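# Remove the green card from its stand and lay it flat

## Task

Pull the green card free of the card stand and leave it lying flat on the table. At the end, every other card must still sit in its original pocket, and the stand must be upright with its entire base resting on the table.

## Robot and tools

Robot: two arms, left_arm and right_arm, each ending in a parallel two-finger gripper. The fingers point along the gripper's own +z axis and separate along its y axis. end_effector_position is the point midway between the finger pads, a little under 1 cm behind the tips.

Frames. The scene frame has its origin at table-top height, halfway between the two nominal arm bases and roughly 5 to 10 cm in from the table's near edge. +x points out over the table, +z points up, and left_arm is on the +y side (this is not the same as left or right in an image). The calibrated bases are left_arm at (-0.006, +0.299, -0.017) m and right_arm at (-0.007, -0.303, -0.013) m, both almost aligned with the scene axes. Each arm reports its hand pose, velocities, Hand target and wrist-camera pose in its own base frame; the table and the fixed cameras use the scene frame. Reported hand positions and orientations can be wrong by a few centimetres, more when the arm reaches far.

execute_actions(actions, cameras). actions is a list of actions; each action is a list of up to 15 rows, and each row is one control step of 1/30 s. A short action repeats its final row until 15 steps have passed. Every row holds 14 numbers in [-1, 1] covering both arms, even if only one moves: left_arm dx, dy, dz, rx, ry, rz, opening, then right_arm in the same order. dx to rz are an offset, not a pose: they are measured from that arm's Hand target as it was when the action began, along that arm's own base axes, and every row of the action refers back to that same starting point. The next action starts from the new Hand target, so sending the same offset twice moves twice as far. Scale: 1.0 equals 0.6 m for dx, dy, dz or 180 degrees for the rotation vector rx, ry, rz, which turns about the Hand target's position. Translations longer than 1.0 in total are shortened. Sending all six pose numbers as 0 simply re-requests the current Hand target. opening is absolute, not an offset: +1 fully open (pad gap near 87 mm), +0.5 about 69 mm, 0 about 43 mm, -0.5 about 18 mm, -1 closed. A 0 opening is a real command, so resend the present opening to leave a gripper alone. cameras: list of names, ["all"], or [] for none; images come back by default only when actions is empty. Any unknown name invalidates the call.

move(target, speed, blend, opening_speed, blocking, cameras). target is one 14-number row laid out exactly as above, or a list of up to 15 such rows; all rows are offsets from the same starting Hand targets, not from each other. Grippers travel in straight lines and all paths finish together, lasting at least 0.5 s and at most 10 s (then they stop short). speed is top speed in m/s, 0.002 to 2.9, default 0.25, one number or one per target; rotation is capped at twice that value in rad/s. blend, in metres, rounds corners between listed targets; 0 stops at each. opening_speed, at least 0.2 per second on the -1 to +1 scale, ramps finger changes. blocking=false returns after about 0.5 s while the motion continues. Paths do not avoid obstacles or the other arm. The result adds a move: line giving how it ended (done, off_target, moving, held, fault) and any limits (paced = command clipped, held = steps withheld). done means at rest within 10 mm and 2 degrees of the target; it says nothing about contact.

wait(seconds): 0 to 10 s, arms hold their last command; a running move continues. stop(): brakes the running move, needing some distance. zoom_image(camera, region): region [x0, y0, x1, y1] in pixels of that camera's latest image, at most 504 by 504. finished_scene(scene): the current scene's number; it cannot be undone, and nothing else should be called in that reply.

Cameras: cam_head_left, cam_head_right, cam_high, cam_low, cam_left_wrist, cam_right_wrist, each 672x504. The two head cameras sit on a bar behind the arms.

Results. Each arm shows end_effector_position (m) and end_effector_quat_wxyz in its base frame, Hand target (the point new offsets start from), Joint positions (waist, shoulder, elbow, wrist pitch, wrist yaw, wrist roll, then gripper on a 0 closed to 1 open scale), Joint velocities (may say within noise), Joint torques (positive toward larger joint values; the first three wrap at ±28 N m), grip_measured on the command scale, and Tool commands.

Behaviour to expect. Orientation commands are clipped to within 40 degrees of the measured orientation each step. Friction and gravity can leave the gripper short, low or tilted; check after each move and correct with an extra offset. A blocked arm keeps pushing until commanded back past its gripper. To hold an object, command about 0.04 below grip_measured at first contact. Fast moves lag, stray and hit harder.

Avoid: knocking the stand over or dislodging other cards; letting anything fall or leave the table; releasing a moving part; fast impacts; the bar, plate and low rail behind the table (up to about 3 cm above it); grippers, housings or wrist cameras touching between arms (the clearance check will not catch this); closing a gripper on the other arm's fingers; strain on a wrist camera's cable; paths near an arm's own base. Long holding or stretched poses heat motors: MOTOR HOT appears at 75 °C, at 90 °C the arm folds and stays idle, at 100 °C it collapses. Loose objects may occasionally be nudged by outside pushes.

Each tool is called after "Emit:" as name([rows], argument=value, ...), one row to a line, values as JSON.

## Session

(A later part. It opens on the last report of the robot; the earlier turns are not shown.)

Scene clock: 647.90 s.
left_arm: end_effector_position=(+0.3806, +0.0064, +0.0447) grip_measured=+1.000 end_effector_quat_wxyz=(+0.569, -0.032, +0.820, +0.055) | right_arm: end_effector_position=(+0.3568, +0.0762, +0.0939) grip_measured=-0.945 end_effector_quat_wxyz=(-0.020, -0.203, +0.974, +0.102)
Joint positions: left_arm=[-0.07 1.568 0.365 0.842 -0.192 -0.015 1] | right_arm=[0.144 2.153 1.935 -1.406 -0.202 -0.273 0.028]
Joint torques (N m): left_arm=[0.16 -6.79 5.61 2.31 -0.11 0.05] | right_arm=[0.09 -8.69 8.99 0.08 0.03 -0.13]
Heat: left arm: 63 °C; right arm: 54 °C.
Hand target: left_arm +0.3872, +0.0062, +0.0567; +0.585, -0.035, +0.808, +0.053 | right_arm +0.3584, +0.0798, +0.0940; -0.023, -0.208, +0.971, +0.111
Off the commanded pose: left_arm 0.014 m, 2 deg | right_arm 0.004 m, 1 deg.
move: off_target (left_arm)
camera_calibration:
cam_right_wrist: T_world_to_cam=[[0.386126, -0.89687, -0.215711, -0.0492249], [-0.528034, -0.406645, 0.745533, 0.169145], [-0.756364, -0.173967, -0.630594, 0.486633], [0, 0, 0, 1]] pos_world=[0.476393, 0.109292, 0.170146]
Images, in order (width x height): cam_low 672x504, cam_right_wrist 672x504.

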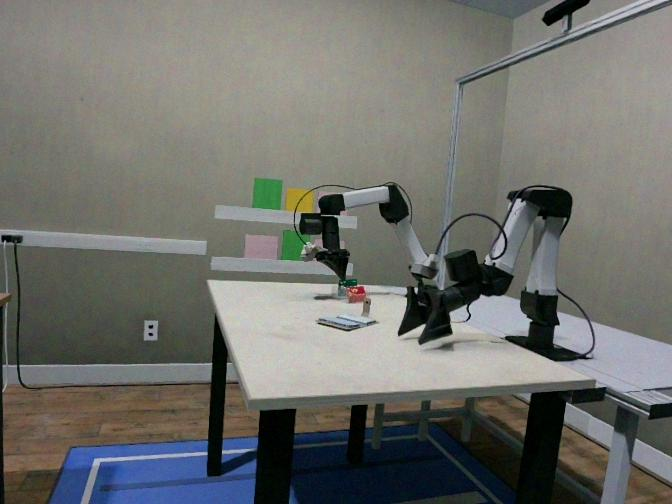

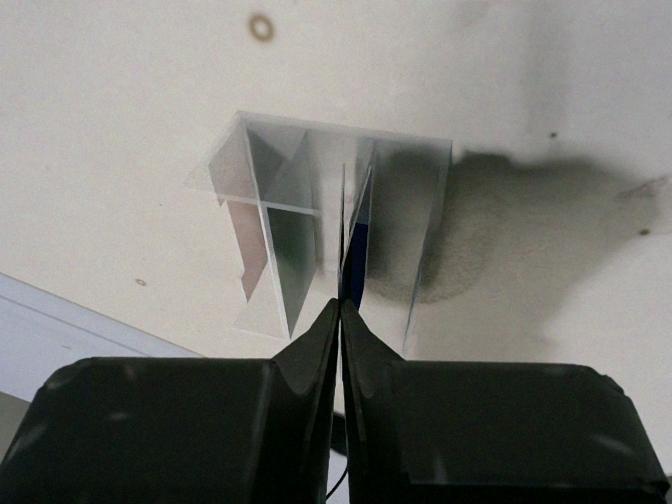

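Emit:
move([
  [0,0,0,0,0,0,1,0.0068,-0.0152,0,0,0,0,-0.85],
  [0,0,0,0,0,0,1,0.0163,-0.0365,0.01,0,0,0,-0.6],
], speed=0.12, opening_speed=0.6, cameras=["cam_right_wrist","cam_low"])

Emit:
zoom_image(camera="cam_right_wrist", region=[240, 140, 440, 340])

Emit:
zoom_image(camera="cam_low", region=[330, 265, 390, 310])

Scene clock: 659.33 s.
left_arm: end_effector_position=(+0.3806, +0.0064, +0.0447) grip_measured=+1.000 end_effector_quat_wxyz=(+0.569, -0.032, +0.820, +0.055) | right_arm: end_effector_position=(+0.3660, +0.0560, +0.1006) grip_measured=-0.600 end_effector_quat_wxyz=(-0.021, -0.203, +0.973, +0.106)
Joint positions: left_arm=[-0.07 1.568 0.365 0.842 -0.192 -0.015 1] | right_arm=[0.09 2.193 2.023 -1.468 -0.206 -0.328 0.2]
Joint torques (N m): left_arm=[0.16 -6.8 5.6 2.31 -0.11 0.04] | right_arm=[0.01 -8.87 8.92 0.08 0.07 -0.15]
Heat: left arm: 63 °C; right arm: 52 °C.
Hand target: left_arm +0.3872, +0.0062, +0.0567; +0.585, -0.035, +0.808, +0.053 | right_arm +0.3682, +0.0579, +0.1000; -0.023, -0.208, +0.971, +0.111
Off the commanded pose: left_arm 0.014 m, 2 deg | right_arm 0.003 m, 1 deg.
move: off_target (left_arm)
camera_calibration:
cam_right_wrist: T_world_to_cam=[[0.38542, -0.895304, -0.223343, -0.0685501], [-0.52554, -0.411936, 0.74439, 0.160265], [-0.758458, -0.169527, -0.629287, 0.494615], [0, 0, 0, 1]] pos_world=[0.485791, 0.0884965, 0.176644]
Images, in order (width x height): cam_low 672x504, cam_right_wrist 672x504.

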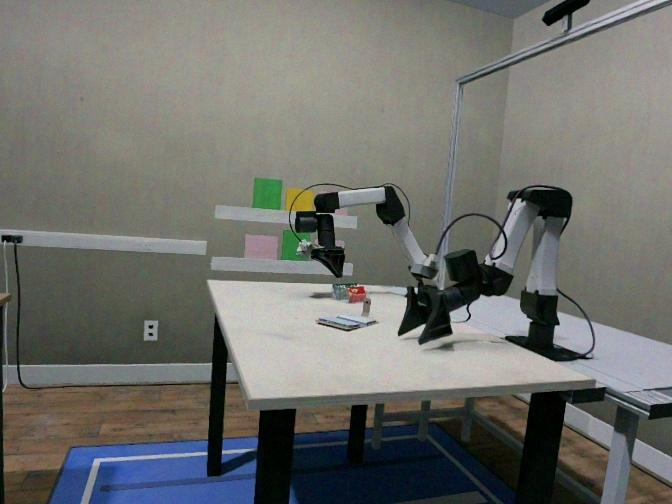

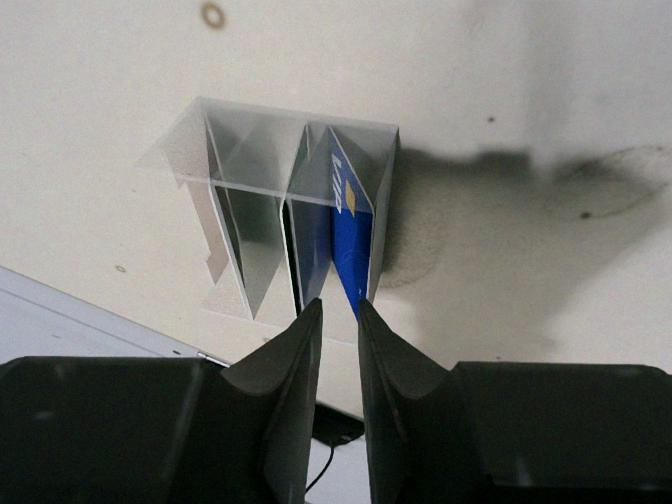

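Scaled by 2.520 from the camera's 672x504 image, which has a finer 960x720 frame.

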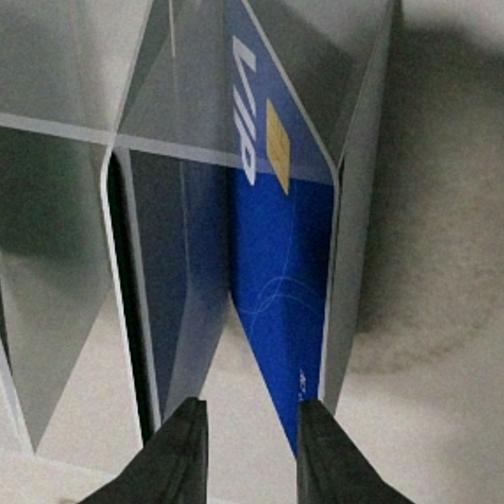

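Scaled by 8.400 from the camera's 672x504 image, which has a finer 960x720 frame.

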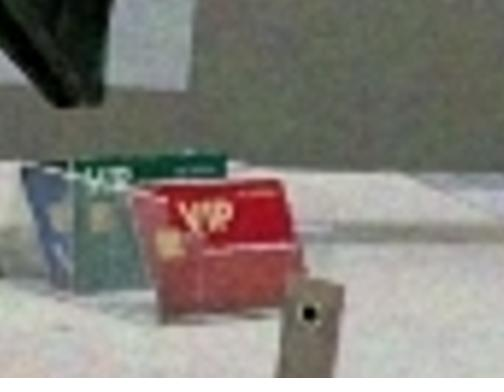

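Emit:
move([
  [0,0,0,0,0,0,1,-0.0068,0.0152,0.025,-0.0862,-0.0385,0,-0.4],
], cameras=["cam_right_wrist","cam_head_right"])

Emit:
zoom_image(camera="cam_right_wrist", region=[240, 140, 440, 340])

Scene clock: 663.13 s.
left_arm: end_effector_position=(+0.3806, +0.0064, +0.0447) grip_measured=+1.000 end_effector_quat_wxyz=(+0.569, -0.032, +0.820, +0.055) | right_arm: end_effector_position=(+0.3647, +0.0654, +0.1025) grip_measured=-0.400 end_effector_quat_wxyz=(-0.013, -0.211, +0.977, -0.029)
Joint positions: left_arm=[-0.07 1.568 0.365 0.842 -0.192 -0.015 1] | right_arm=[0.227 2.157 1.983 -1.424 0.058 -0.198 0.3]
Joint torques (N m): left_arm=[0.16 -6.79 5.61 2.3 -0.11 0.05] | right_arm=[0.58 -13.64 5.15 0.36 0.4 0.08]
Heat: left arm: 63 °C; right arm: 52 °C.
Hand target: left_arm +0.3872, +0.0062, +0.0567; +0.585, -0.035, +0.808, +0.053 | right_arm +0.3642, +0.0670, +0.1150; +0.007, -0.210, +0.977, -0.033
Off the commanded pose: left_arm 0.014 m, 2 deg | right_arm 0.013 m, 2 deg.
move: off_target (left_arm, right_arm)
camera_calibration:
cam_right_wrist: T_world_to_cam=[[0.408821, -0.911599, 0.0430473, -0.0938866], [-0.574489, -0.220415, 0.788276, 0.162939], [-0.709103, -0.346994, -0.613814, 0.488452], [0, 0, 0, 1]] pos_world=[0.478352, 0.119817, 0.175419]
Images, in order (width x height): cam_head_right 672x504, cam_right_wrist 672x504.

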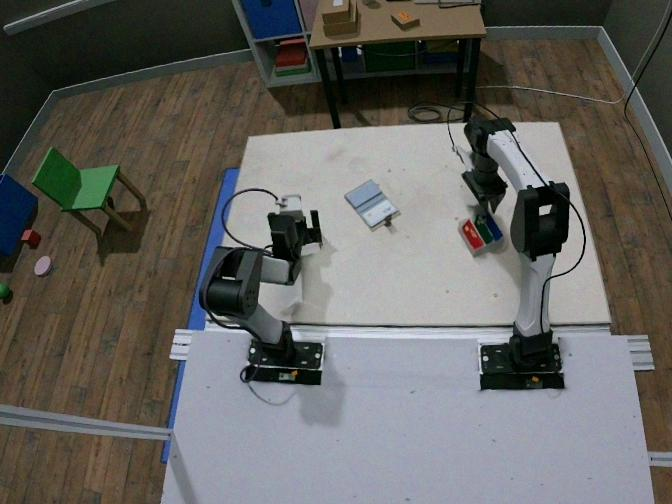

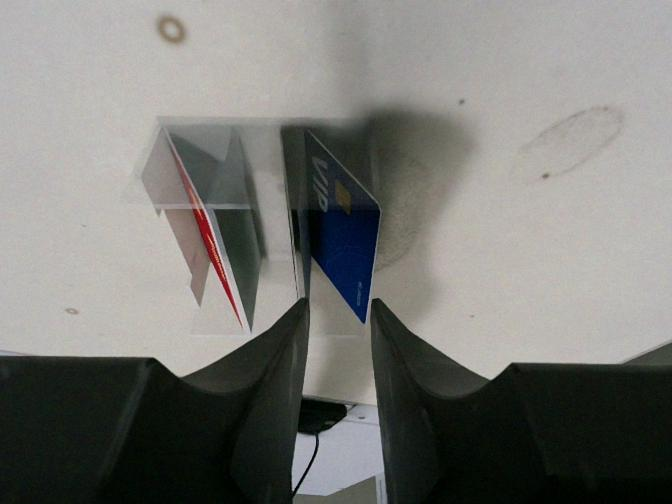

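Scaled by 2.520 from the camera's 672x504 image, which has a finer 960x720 frame.

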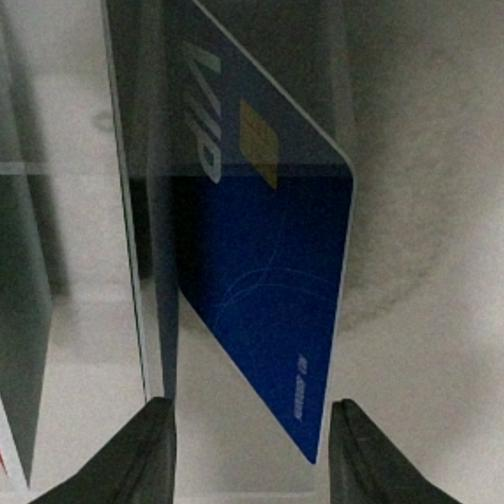

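Emit:
move([
  [0,0,0,0,0,0,1,-0.0118,0.0263,0.01,0,0,0,-0.55],
  [0,0,0,0,0,0,1,-0.0118,0.0263,-0.066,0,0,0,-0.55],
], speed=0.1, cameras=["cam_right_wrist","cam_low"])

Emit:
zoom_image(camera="cam_right_wrist", region=[240, 180, 440, 360])

Emit:
zoom_image(camera="cam_low", region=[330, 265, 390, 310])

Scene clock: 668.67 s.
left_arm: end_effector_position=(+0.3806, +0.0064, +0.0447) grip_measured=+1.000 end_effector_quat_wxyz=(+0.569, -0.032, +0.820, +0.055) | right_arm: end_effector_position=(+0.3562, +0.0807, +0.0637) grip_measured=-0.550 end_effector_quat_wxyz=(-0.013, -0.211, +0.977, -0.030)
Joint positions: left_arm=[-0.07 1.568 0.365 0.842 -0.192 -0.015 1] | right_arm=[0.269 2.14 1.803 -1.263 0.059 -0.156 0.225]
Joint torques (N m): left_arm=[0.17 -6.79 5.61 2.31 -0.11 0.05] | right_arm=[0.59 -13.35 5.33 0.35 0.38 0.08]
Heat: left arm: 63 °C; right arm: 54 °C.
Hand target: left_arm +0.3872, +0.0062, +0.0567; +0.585, -0.035, +0.808, +0.053 | right_arm +0.3571, +0.0828, +0.0754; +0.007, -0.209, +0.977, -0.034
Off the commanded pose: left_arm 0.014 m, 2 deg | right_arm 0.012 m, 2 deg.
move: off_target (left_arm, right_arm)
camera_calibration:
cam_right_wrist: T_world_to_cam=[[0.408534, -0.911598, 0.0456989, -0.0749311], [-0.575176, -0.218244, 0.788379, 0.192049], [-0.708712, -0.348365, -0.61349, 0.46391], [0, 0, 0, 1]] pos_world=[0.469852, 0.135216, 0.136621]
Images, in order (width x height): cam_low 672x504, cam_right_wrist 672x504.

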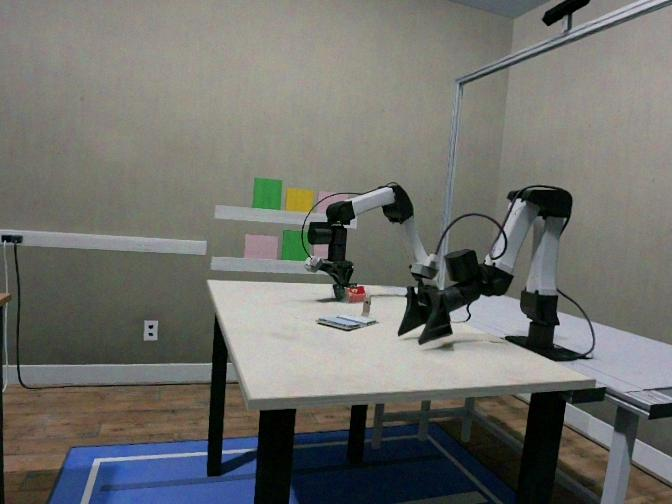

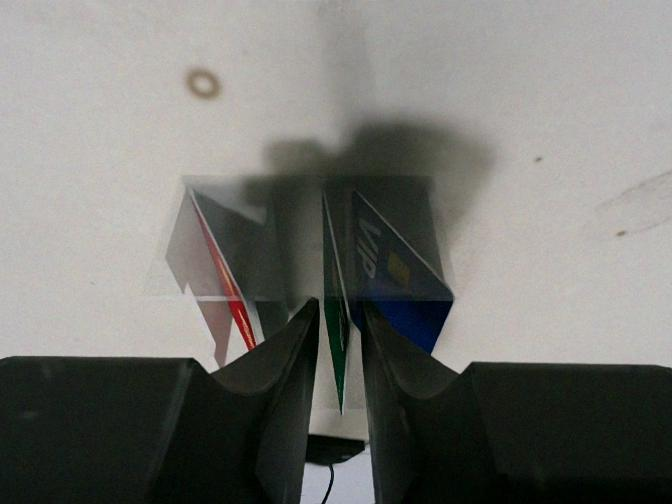

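Scaled by 2.520 from the camera's 672x504 image, which has a finer 960x720 frame.

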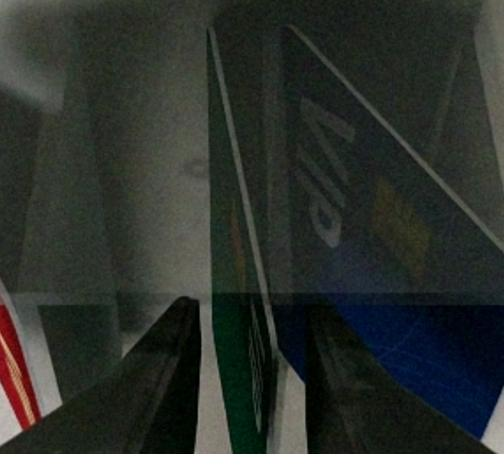

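Scaled by 8.400 from the camera's 672x504 image, which has a finer 960x720 frame.

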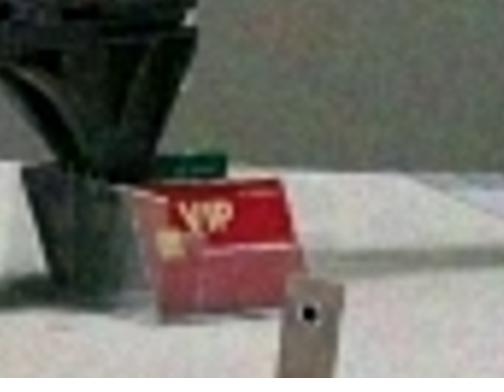

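Emit:
move([
  [0,0,0,0,0,0,1,0,0,0.021,0,0,0,-0.55],
  [0,0,0,0,0,0,1,0,0,0.021,0,0,0,-1],
], speed=0.06, opening_speed=0.4)

Scene clock: 672.77 s.
left_arm: end_effector_position=(+0.3806, +0.0064, +0.0447) grip_measured=+1.000 end_effector_quat_wxyz=(+0.569, -0.032, +0.820, +0.055) | right_arm: end_effector_position=(+0.3509, +0.0790, +0.0669) grip_measured=-0.860 end_effector_quat_wxyz=(-0.024, -0.211, +0.977, -0.032)
Joint positions: left_arm=[-0.07 1.568 0.365 0.842 -0.192 -0.015 1] | right_arm=[0.269 2.138 1.807 -1.291 0.061 -0.156 0.07]
Joint torques (N m): left_arm=[0.16 -6.79 5.61 2.31 -0.11 0.05] | right_arm=[0.58 -13.56 8.88 0.15 0.37 0.07]
Heat: left arm: 63 °C; right arm: 56 °C.
Hand target: left_arm +0.3872, +0.0062, +0.0567; +0.585, -0.035, +0.808, +0.053 | right_arm +0.3571, +0.0827, +0.0879; +0.007, -0.209, +0.977, -0.033
Off the commanded pose: left_arm 0.014 m, 2 deg | right_arm 0.022 m, 4 deg.
move: off_target (left_arm, right_arm); target 2's new opening was sent with right_arm's hand 0.024 m and 4 deg from that target

Emit:
move([
  [0,0,0,0,0,0,1,0,0,0,0,0,0,-0.5],
  [0,0,0,0,0,0,1,0,0,0.045,0,0,0,-0.5],
  [0,0,0,0,0,0,1,0,0,-0.01,0,0,0,-0.5],
], speed=0.1)

Scene clock: 677.20 s.
left_arm: end_effector_position=(+0.3806, +0.0064, +0.0447) grip_measured=+1.000 end_effector_quat_wxyz=(+0.569, -0.032, +0.820, +0.055) | right_arm: end_effector_position=(+0.3564, +0.0805, +0.0713) grip_measured=-0.500 end_effector_quat_wxyz=(-0.012, -0.211, +0.977, -0.031)
Joint positions: left_arm=[-0.07 1.568 0.365 0.842 -0.192 -0.015 1] | right_arm=[0.269 2.136 1.826 -1.289 0.061 -0.156 0.25]
Joint torques (N m): left_arm=[0.16 -6.8 5.61 2.31 -0.11 0.05] | right_arm=[0.58 -13.09 5.39 0.36 0.37 0.07]
Heat: left arm: 63 °C; right arm: 57 °C.
Hand target: left_arm +0.3872, +0.0062, +0.0567; +0.585, -0.035, +0.808, +0.053 | right_arm +0.3571, +0.0827, +0.0819; +0.007, -0.209, +0.977, -0.033
Off the commanded pose: left_arm 0.014 m, 2 deg | right_arm 0.011 m, 2 deg.
move: off_target (left_arm, right_arm)

Repeat with cmd 8.5 mm higher.

Emit:
move([
  [0,0,0,0,0,0,1,0,0,0.04,0,0,0,-0.5],
  [0,0,0,0,0,0,1,0,0,0.0135,0,0,0,-0.5],
  [0,0,0,0,0,0,1,0,0,0.0135,0,0,0,-1],
], speed=0.1, opening_speed=0.5)

Scene clock: 681.57 s.
left_arm: end_effector_position=(+0.3806, +0.0064, +0.0447) grip_measured=+1.000 end_effector_quat_wxyz=(+0.569, -0.032, +0.820, +0.055) | right_arm: end_effector_position=(+0.3565, +0.0806, +0.0790) grip_measured=-0.961 end_effector_quat_wxyz=(-0.013, -0.210, +0.977, -0.031)
Joint positions: left_arm=[-0.07 1.568 0.365 0.842 -0.192 -0.015 1] | right_arm=[0.269 2.135 1.856 -1.319 0.061 -0.155 0.02]
Joint torques (N m): left_arm=[0.16 -6.8 5.61 2.31 -0.11 0.05] | right_arm=[0.55 -13.14 5.45 0.35 0.37 0.06]
Heat: left arm: 63 °C; right arm: 57 °C.
Hand target: left_arm +0.3872, +0.0062, +0.0567; +0.585, -0.035, +0.808, +0.053 | right_arm +0.3570, +0.0827, +0.0900; +0.007, -0.209, +0.977, -0.033
Off the commanded pose: left_arm 0.014 m, 2 deg | right_arm 0.011 m, 2 deg.
move: off_target (left_arm, right_arm); target 3's new opening was sent with right_arm's hand 0.011 m and 2 deg from that target

Single card pinched. Lift.

Emit:
move(target=[0,0,0,0,0,0,1,0,0,0.07,0,0,0,-1], speed=0.05, cameras=["cam_low","cam_right_wrist"])

Emit:
zoom_image(camera="cam_low", region=[330, 255, 390, 310])

Scene clock: 686.07 s.
left_arm: end_effector_position=(+0.3806, +0.0064, +0.0447) grip_measured=+1.000 end_effector_quat_wxyz=(+0.569, -0.032, +0.820, +0.055) | right_arm: end_effector_position=(+0.3555, +0.0803, +0.1168) grip_measured=-0.961 end_effector_quat_wxyz=(-0.012, -0.210, +0.977, -0.031)
Joint positions: left_arm=[-0.07 1.568 0.365 0.842 -0.192 -0.015 1] | right_arm=[0.269 2.135 2.006 -1.468 0.061 -0.155 0.02]
Joint torques (N m): left_arm=[0.16 -6.79 5.63 2.31 -0.11 0.05] | right_arm=[0.55 -12.11 8.95 0.16 0.37 0.06]
Heat: left arm: 63 °C; right arm: 58 °C.
Hand target: left_arm +0.3872, +0.0062, +0.0567; +0.585, -0.035, +0.808, +0.053 | right_arm +0.3571, +0.0827, +0.1321; +0.007, -0.210, +0.977, -0.033
Off the commanded pose: left_arm 0.014 m, 2 deg | right_arm 0.016 m, 2 deg.
move: off_target (left_arm, right_arm)
camera_calibration:
cam_right_wrist: T_world_to_cam=[[0.407023, -0.912186, 0.04743, -0.0770391], [-0.578129, -0.217068, 0.786542, 0.15096], [-0.707176, -0.347561, -0.615713, 0.495521], [0, 0, 0, 1]] pos_world=[0.469052, 0.134719, 0.190016]
Images, in order (width x height): cam_low 672x504, cam_right_wrist 672x504.

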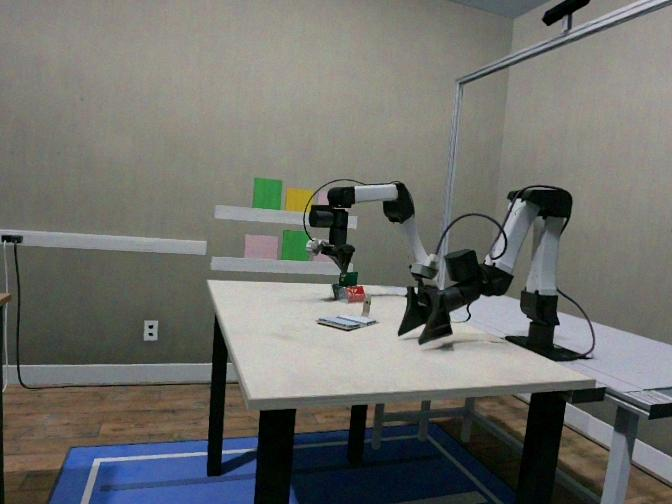

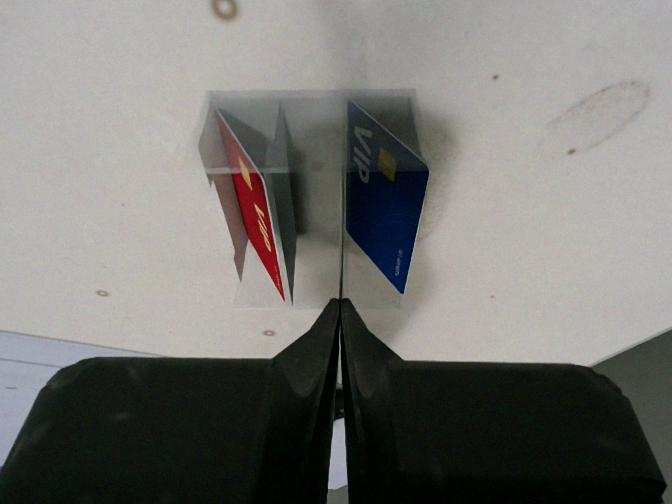

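Scaled by 8.400 from the camera's 672x504 image, which has a finer 960x720 frame.

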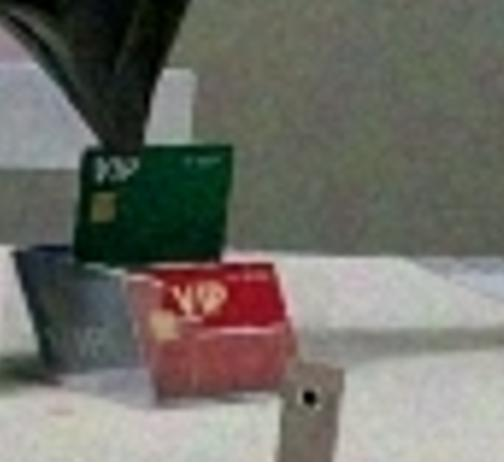

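Emit:
move([
  [0,0,0,0,0,0,1,0,0,0.12,0,0,0,-1],
  [0,0,0,0,0,0,1,-0.0285,-0.271,0.12,-0.1149,-0.1778,0.3523,-1],
], speed=0.2, blend=[0.02,0], cameras=["cam_low","cam_right_wrist","cam_head_right"])

Scene clock: 696.30 s.
left_arm: end_effector_position=(+0.3806, +0.0064, +0.0447) grip_measured=+1.000 end_effector_quat_wxyz=(+0.569, -0.032, +0.820, +0.055) | right_arm: end_effector_position=(+0.3408, -0.0809, +0.1992) grip_measured=-0.961 end_effector_quat_wxyz=(-0.233, +0.662, -0.673, +0.235)
Joint positions: left_arm=[-0.07 1.568 0.365 0.842 -0.192 -0.015 1] | right_arm=[-0.162 1.257 1.136 -0.78 -0.093 -1.685 0.02]
Joint torques (N m): left_arm=[0.16 -6.78 5.61 2.31 -0.11 0.05] | right_arm=[-0.53 -5.56 6.39 1.25 0.1 -0.12]
Heat: left arm: 63 °C; right arm: 57 °C.
Hand target: left_arm +0.3872, +0.0062, +0.0567; +0.585, -0.035, +0.808, +0.053 | right_arm +0.3400, -0.0799, +0.2041; -0.242, +0.664, -0.665, +0.242
Off the commanded pose: left_arm 0.014 m, 2 deg | right_arm 0.005 m, 2 deg.
move: off_target (left_arm)
camera_calibration:
cam_right_wrist: T_world_to_cam=[[0.78623, -0.018189, 0.617666, -0.392553], [-0.484712, -0.638131, 0.5982, 0.0141916], [0.383272, -0.769713, -0.510534, 0.0531321], [0, 0, 0, 1]] pos_world=[0.295151, 0.0428124, 0.261103]
Images, in order (width x height): cam_head_right 672x504, cam_low 672x504, cam_right_wrist 672x504.

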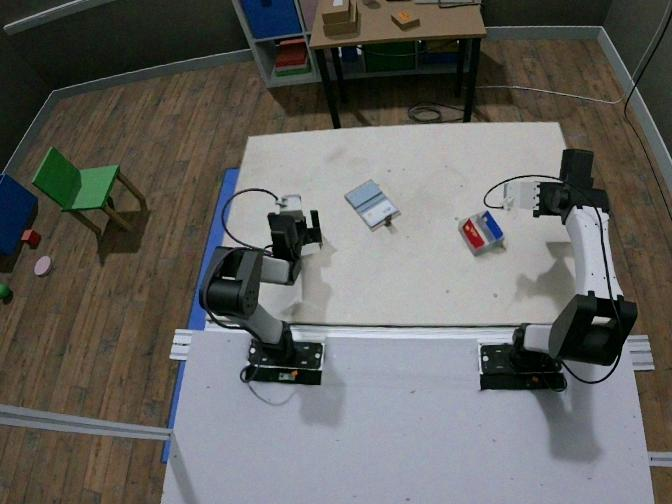

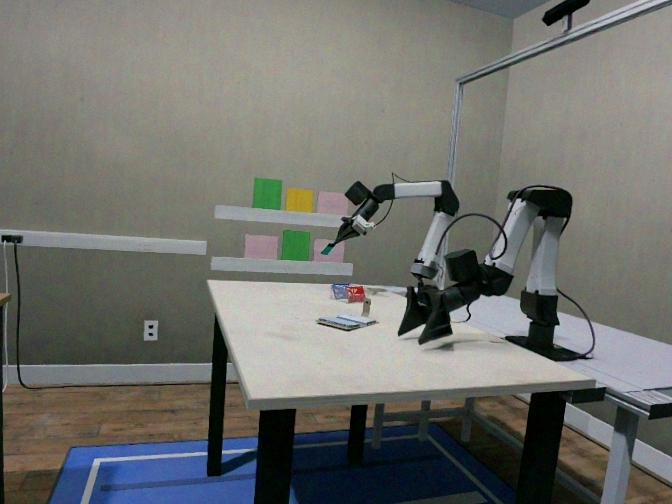

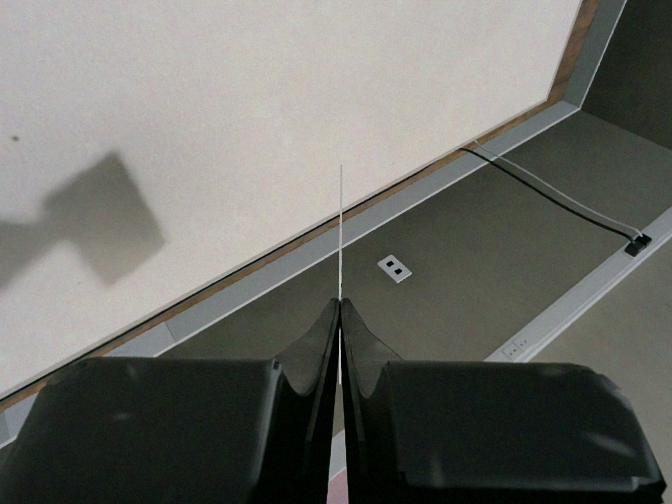

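Emit:
move([
  [0,0,0,0,0,0,1,0,0,-0.225,0,0,0,-1],
  [0,0,0,0,0,0,1,0,0,-0.275,0,0,0,-1],
], speed=[0.15,0.06], cameras=["cam_low"])

Emit:
zoom_image(camera="cam_low", region=[300, 240, 400, 315])

Scene clock: 701.60 s.
left_arm: end_effector_position=(+0.3806, +0.0064, +0.0447) grip_measured=+1.000 end_effector_quat_wxyz=(+0.569, -0.032, +0.820, +0.055) | right_arm: end_effector_position=(+0.3496, -0.0820, +0.0560) grip_measured=-0.953 end_effector_quat_wxyz=(-0.253, +0.658, -0.658, +0.266)
Joint positions: left_arm=[-0.07 1.568 0.365 0.842 -0.192 -0.015 1] | right_arm=[-0.162 1.379 0.575 -0.021 -0.094 -1.696 0.024]
Joint torques (N m): left_arm=[0.16 -6.79 5.6 2.31 -0.11 0.05] | right_arm=[-0.53 -2.7 4.94 1.06 0.08 0.02]
Heat: left arm: 63 °C; right arm: 56 °C.
Hand target: left_arm +0.3872, +0.0062, +0.0567; +0.585, -0.035, +0.808, +0.053 | right_arm +0.3399, -0.0799, +0.0391; -0.242, +0.664, -0.665, +0.242
Off the commanded pose: left_arm 0.014 m, 2 deg | right_arm 0.020 m, 3 deg.
move: off_target (left_arm, right_arm)
Images, in order (width x height): cam_low 672x504.

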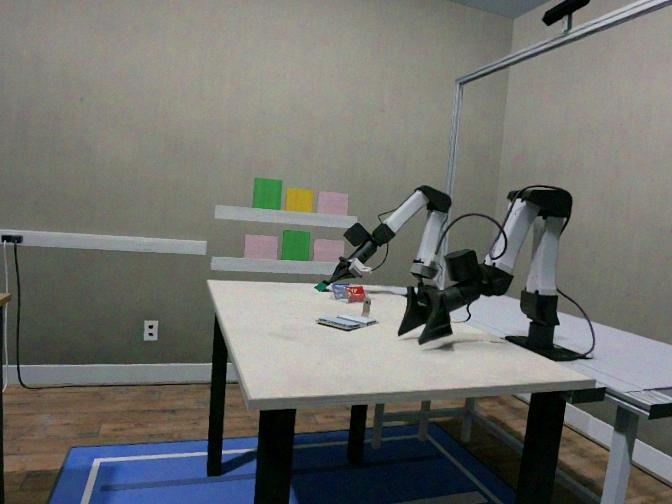

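Scaled by 5.040 from the camera's 672x504 image, which has a finer 960x720 frame.

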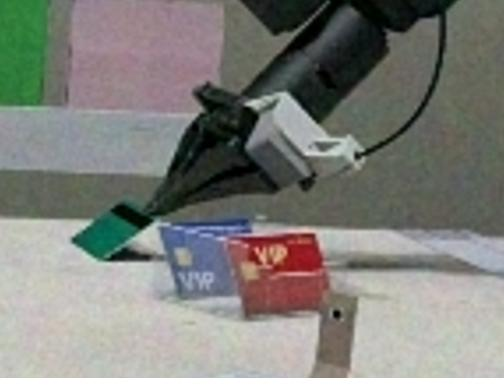

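Touching about now. Press down.

Emit:
move([
  [0,0,0,0,0,0,1,0,0,-0.025,0,0,0,-1],
  [0,0,0,0,0,0,1,0,0,-0.04,0,0,0,-1],
], speed=0.05, cameras=["cam_low"])

Emit:
zoom_image(camera="cam_low", region=[300, 240, 400, 315])

Scene clock: 705.07 s.
left_arm: end_effector_position=(+0.3806, +0.0064, +0.0447) grip_measured=+1.000 end_effector_quat_wxyz=(+0.569, -0.032, +0.820, +0.055) | right_arm: end_effector_position=(+0.3519, -0.0827, +0.0339) grip_measured=-0.888 end_effector_quat_wxyz=(-0.256, +0.657, -0.656, +0.270)
Joint positions: left_arm=[-0.07 1.568 0.365 0.842 -0.192 -0.015 1] | right_arm=[-0.163 1.456 0.52 0.122 -0.094 -1.697 0.056]
Joint torques (N m): left_arm=[0.16 -6.8 5.61 2.31 -0.11 0.05] | right_arm=[-0.46 -2.82 4.53 1.02 0.08 0.03]
Heat: left arm: 63 °C; right arm: 54 °C.
Hand target: left_arm +0.3872, +0.0062, +0.0567; +0.585, -0.035, +0.808, +0.053 | right_arm +0.3399, -0.0798, +0.0150; -0.242, +0.664, -0.665, +0.242
Off the commanded pose: left_arm 0.014 m, 2 deg | right_arm 0.022 m, 4 deg.
move: off_target (left_arm, right_arm)
Images, in order (width x height): cam_low 672x504.

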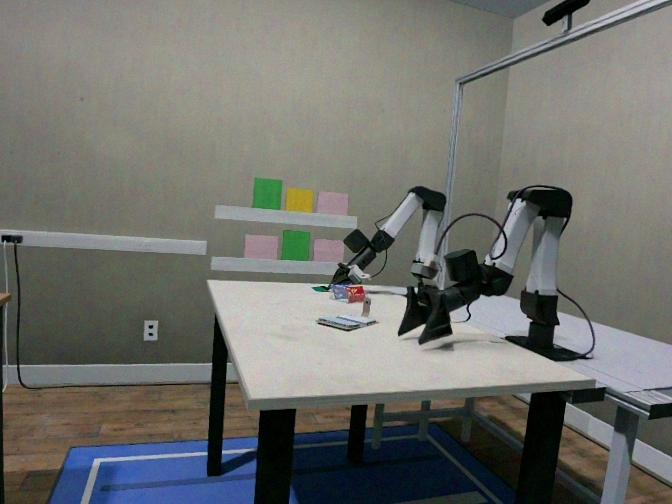

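Scaled by 5.040 from the camera's 672x504 image, which has a finer 960x720 frame.

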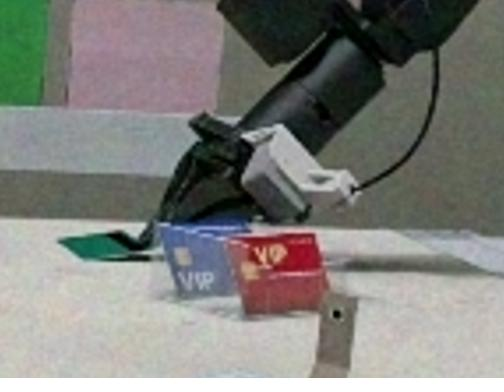

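Nearly flat. Slightly lower, open, retreat.

Emit:
move([
  [0,0,0,0,0,0,1,0,0,-0.008,0,0,0,-1],
  [0,0,0,0,0,0,1,0,0,-0.008,0,0,0,-0.75],
  [0,0,0,0,0,0,1,-0.13,0,0.01,0,0,0,-0.75],
  [0,0,0,0,0,0,1,-0.15,0,0.15,0,0,0,-0.75],
], speed=[0.05,0.1,0.12,0.2], opening_speed=0.5, cameras=["cam_head_right","cam_low"])

Emit:
zoom_image(camera="cam_low", region=[300, 255, 400, 315])

Emit:
zoom_image(camera="cam_head_right", region=[440, 180, 600, 300])

Scene clock: 712.20 s.
left_arm: end_effector_position=(+0.3806, +0.0064, +0.0447) grip_measured=+1.000 end_effector_quat_wxyz=(+0.569, -0.032, +0.820, +0.055) | right_arm: end_effector_position=(+0.2465, -0.0800, +0.0959) grip_measured=-0.750 end_effector_quat_wxyz=(-0.236, +0.662, -0.671, +0.238)
Joint positions: left_arm=[-0.07 1.568 0.365 0.842 -0.192 -0.015 1] | right_arm=[-0.266 0.841 0.522 -0.584 -0.159 -1.767 0.125]
Joint torques (N m): left_arm=[0.14 -6.79 5.61 2.31 -0.11 0.05] | right_arm=[-0.62 -0.91 10.04 1.04 0.04 -0.1]
Heat: left arm: 63 °C; right arm: 52 °C.
Hand target: left_arm +0.3872, +0.0062, +0.0567; +0.585, -0.035, +0.808, +0.053 | right_arm +0.2499, -0.0798, +0.1050; -0.242, +0.664, -0.665, +0.242
Off the commanded pose: left_arm 0.014 m, 2 deg | right_arm 0.010 m, 1 deg.
move: off_target (left_arm); target 2's new opening was sent with right_arm's hand 0.024 m and 4 deg from that target
Images, in order (width x height): cam_head_right 672x504, cam_low 672x504.

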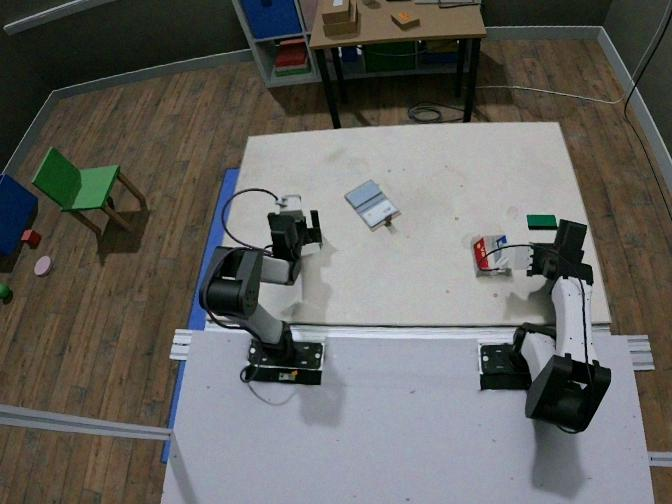

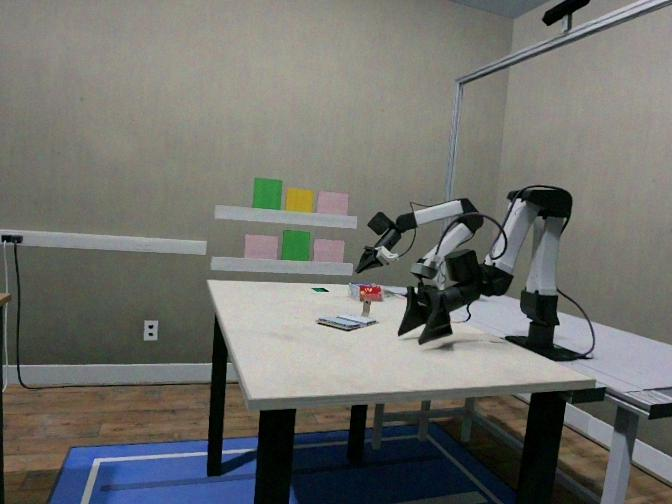

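Scaled by 5.040 from the camera's 672x504 image, which has a finer 960x720 frame.

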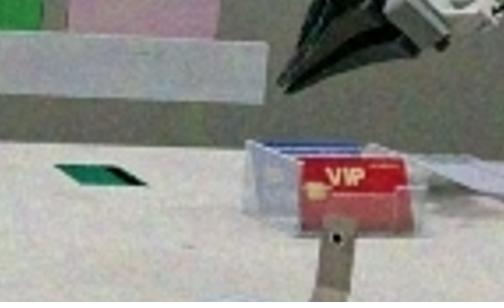

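Scaled by 3.150 from the camera's 672x504 image, which has a finer 960x720 frame.

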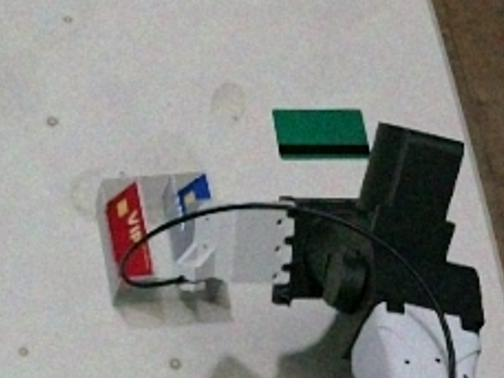

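Emit:
move(target=[0,0,0,0,0,0,1,0,-0.05,0.2,0,0,0,-0.75], speed=0.15, cameras=["cam_head_right","cam_low"])

Emit:
zoom_image(camera="cam_low", region=[300, 255, 400, 315])

Emit:
zoom_image(camera="cam_head_right", region=[440, 200, 560, 300])

Scene clock: 716.60 s.
left_arm: end_effector_position=(+0.3806, +0.0064, +0.0447) grip_measured=+1.000 end_effector_quat_wxyz=(+0.569, -0.032, +0.820, +0.055) | right_arm: end_effector_position=(+0.2484, -0.1103, +0.2178) grip_measured=-0.750 end_effector_quat_wxyz=(-0.238, +0.661, -0.670, +0.240)
Joint positions: left_arm=[-0.07 1.568 0.365 0.842 -0.192 -0.015 1] | right_arm=[-0.456 0.968 1.058 -1.022 -0.277 -1.92 0.125]
Joint torques (N m): left_arm=[0.16 -6.79 5.6 2.31 -0.11 0.05] | right_arm=[-0.61 -0.8 9.58 0.95 0 -0.1]
Heat: left arm: 63 °C; right arm: 51 °C.
Hand target: left_arm +0.3872, +0.0062, +0.0567; +0.585, -0.035, +0.808, +0.053 | right_arm +0.2499, -0.1099, +0.2250; -0.242, +0.664, -0.665, +0.242
Off the commanded pose: left_arm 0.014 m, 2 deg | right_arm 0.007 m, 1 deg.
move: off_target (left_arm)
Images, in order (width x height): cam_head_right 672x504, cam_low 672x504.

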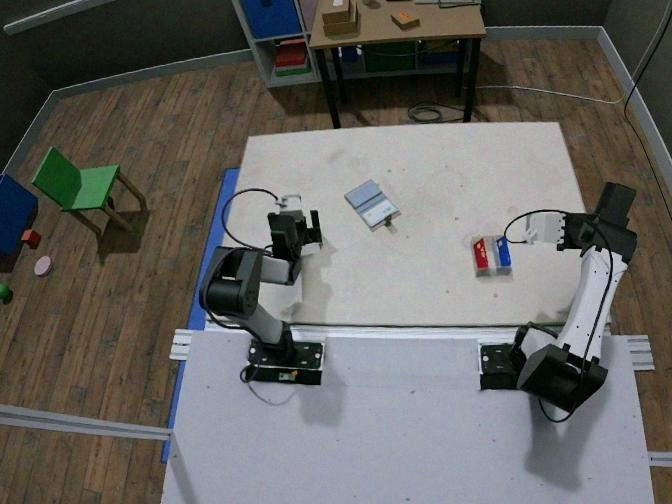

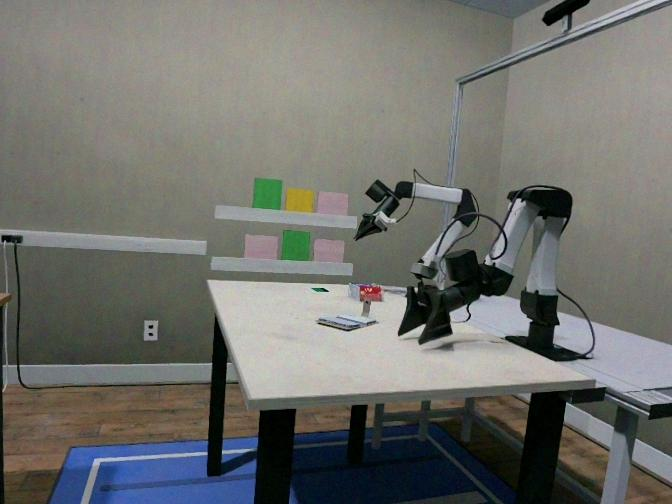

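Scaled by 5.040 from the camera's 672x504 image, which has a finer 960x720 frame.

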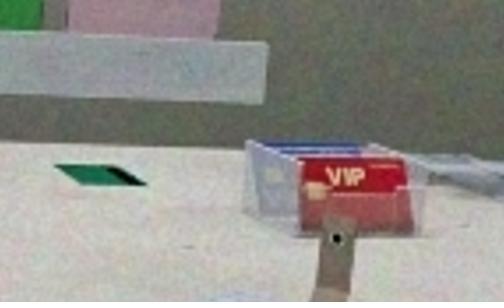

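Scaled by 4.200 from the camera's 672x504 image, which has a finer 960x720 frame.

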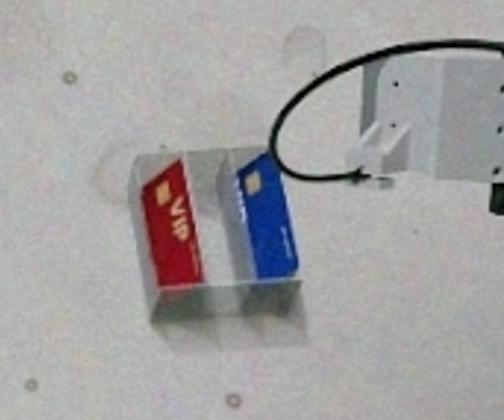

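All good.

Emit:
finished_scene(scene=3)

The scene is finished: the task was done.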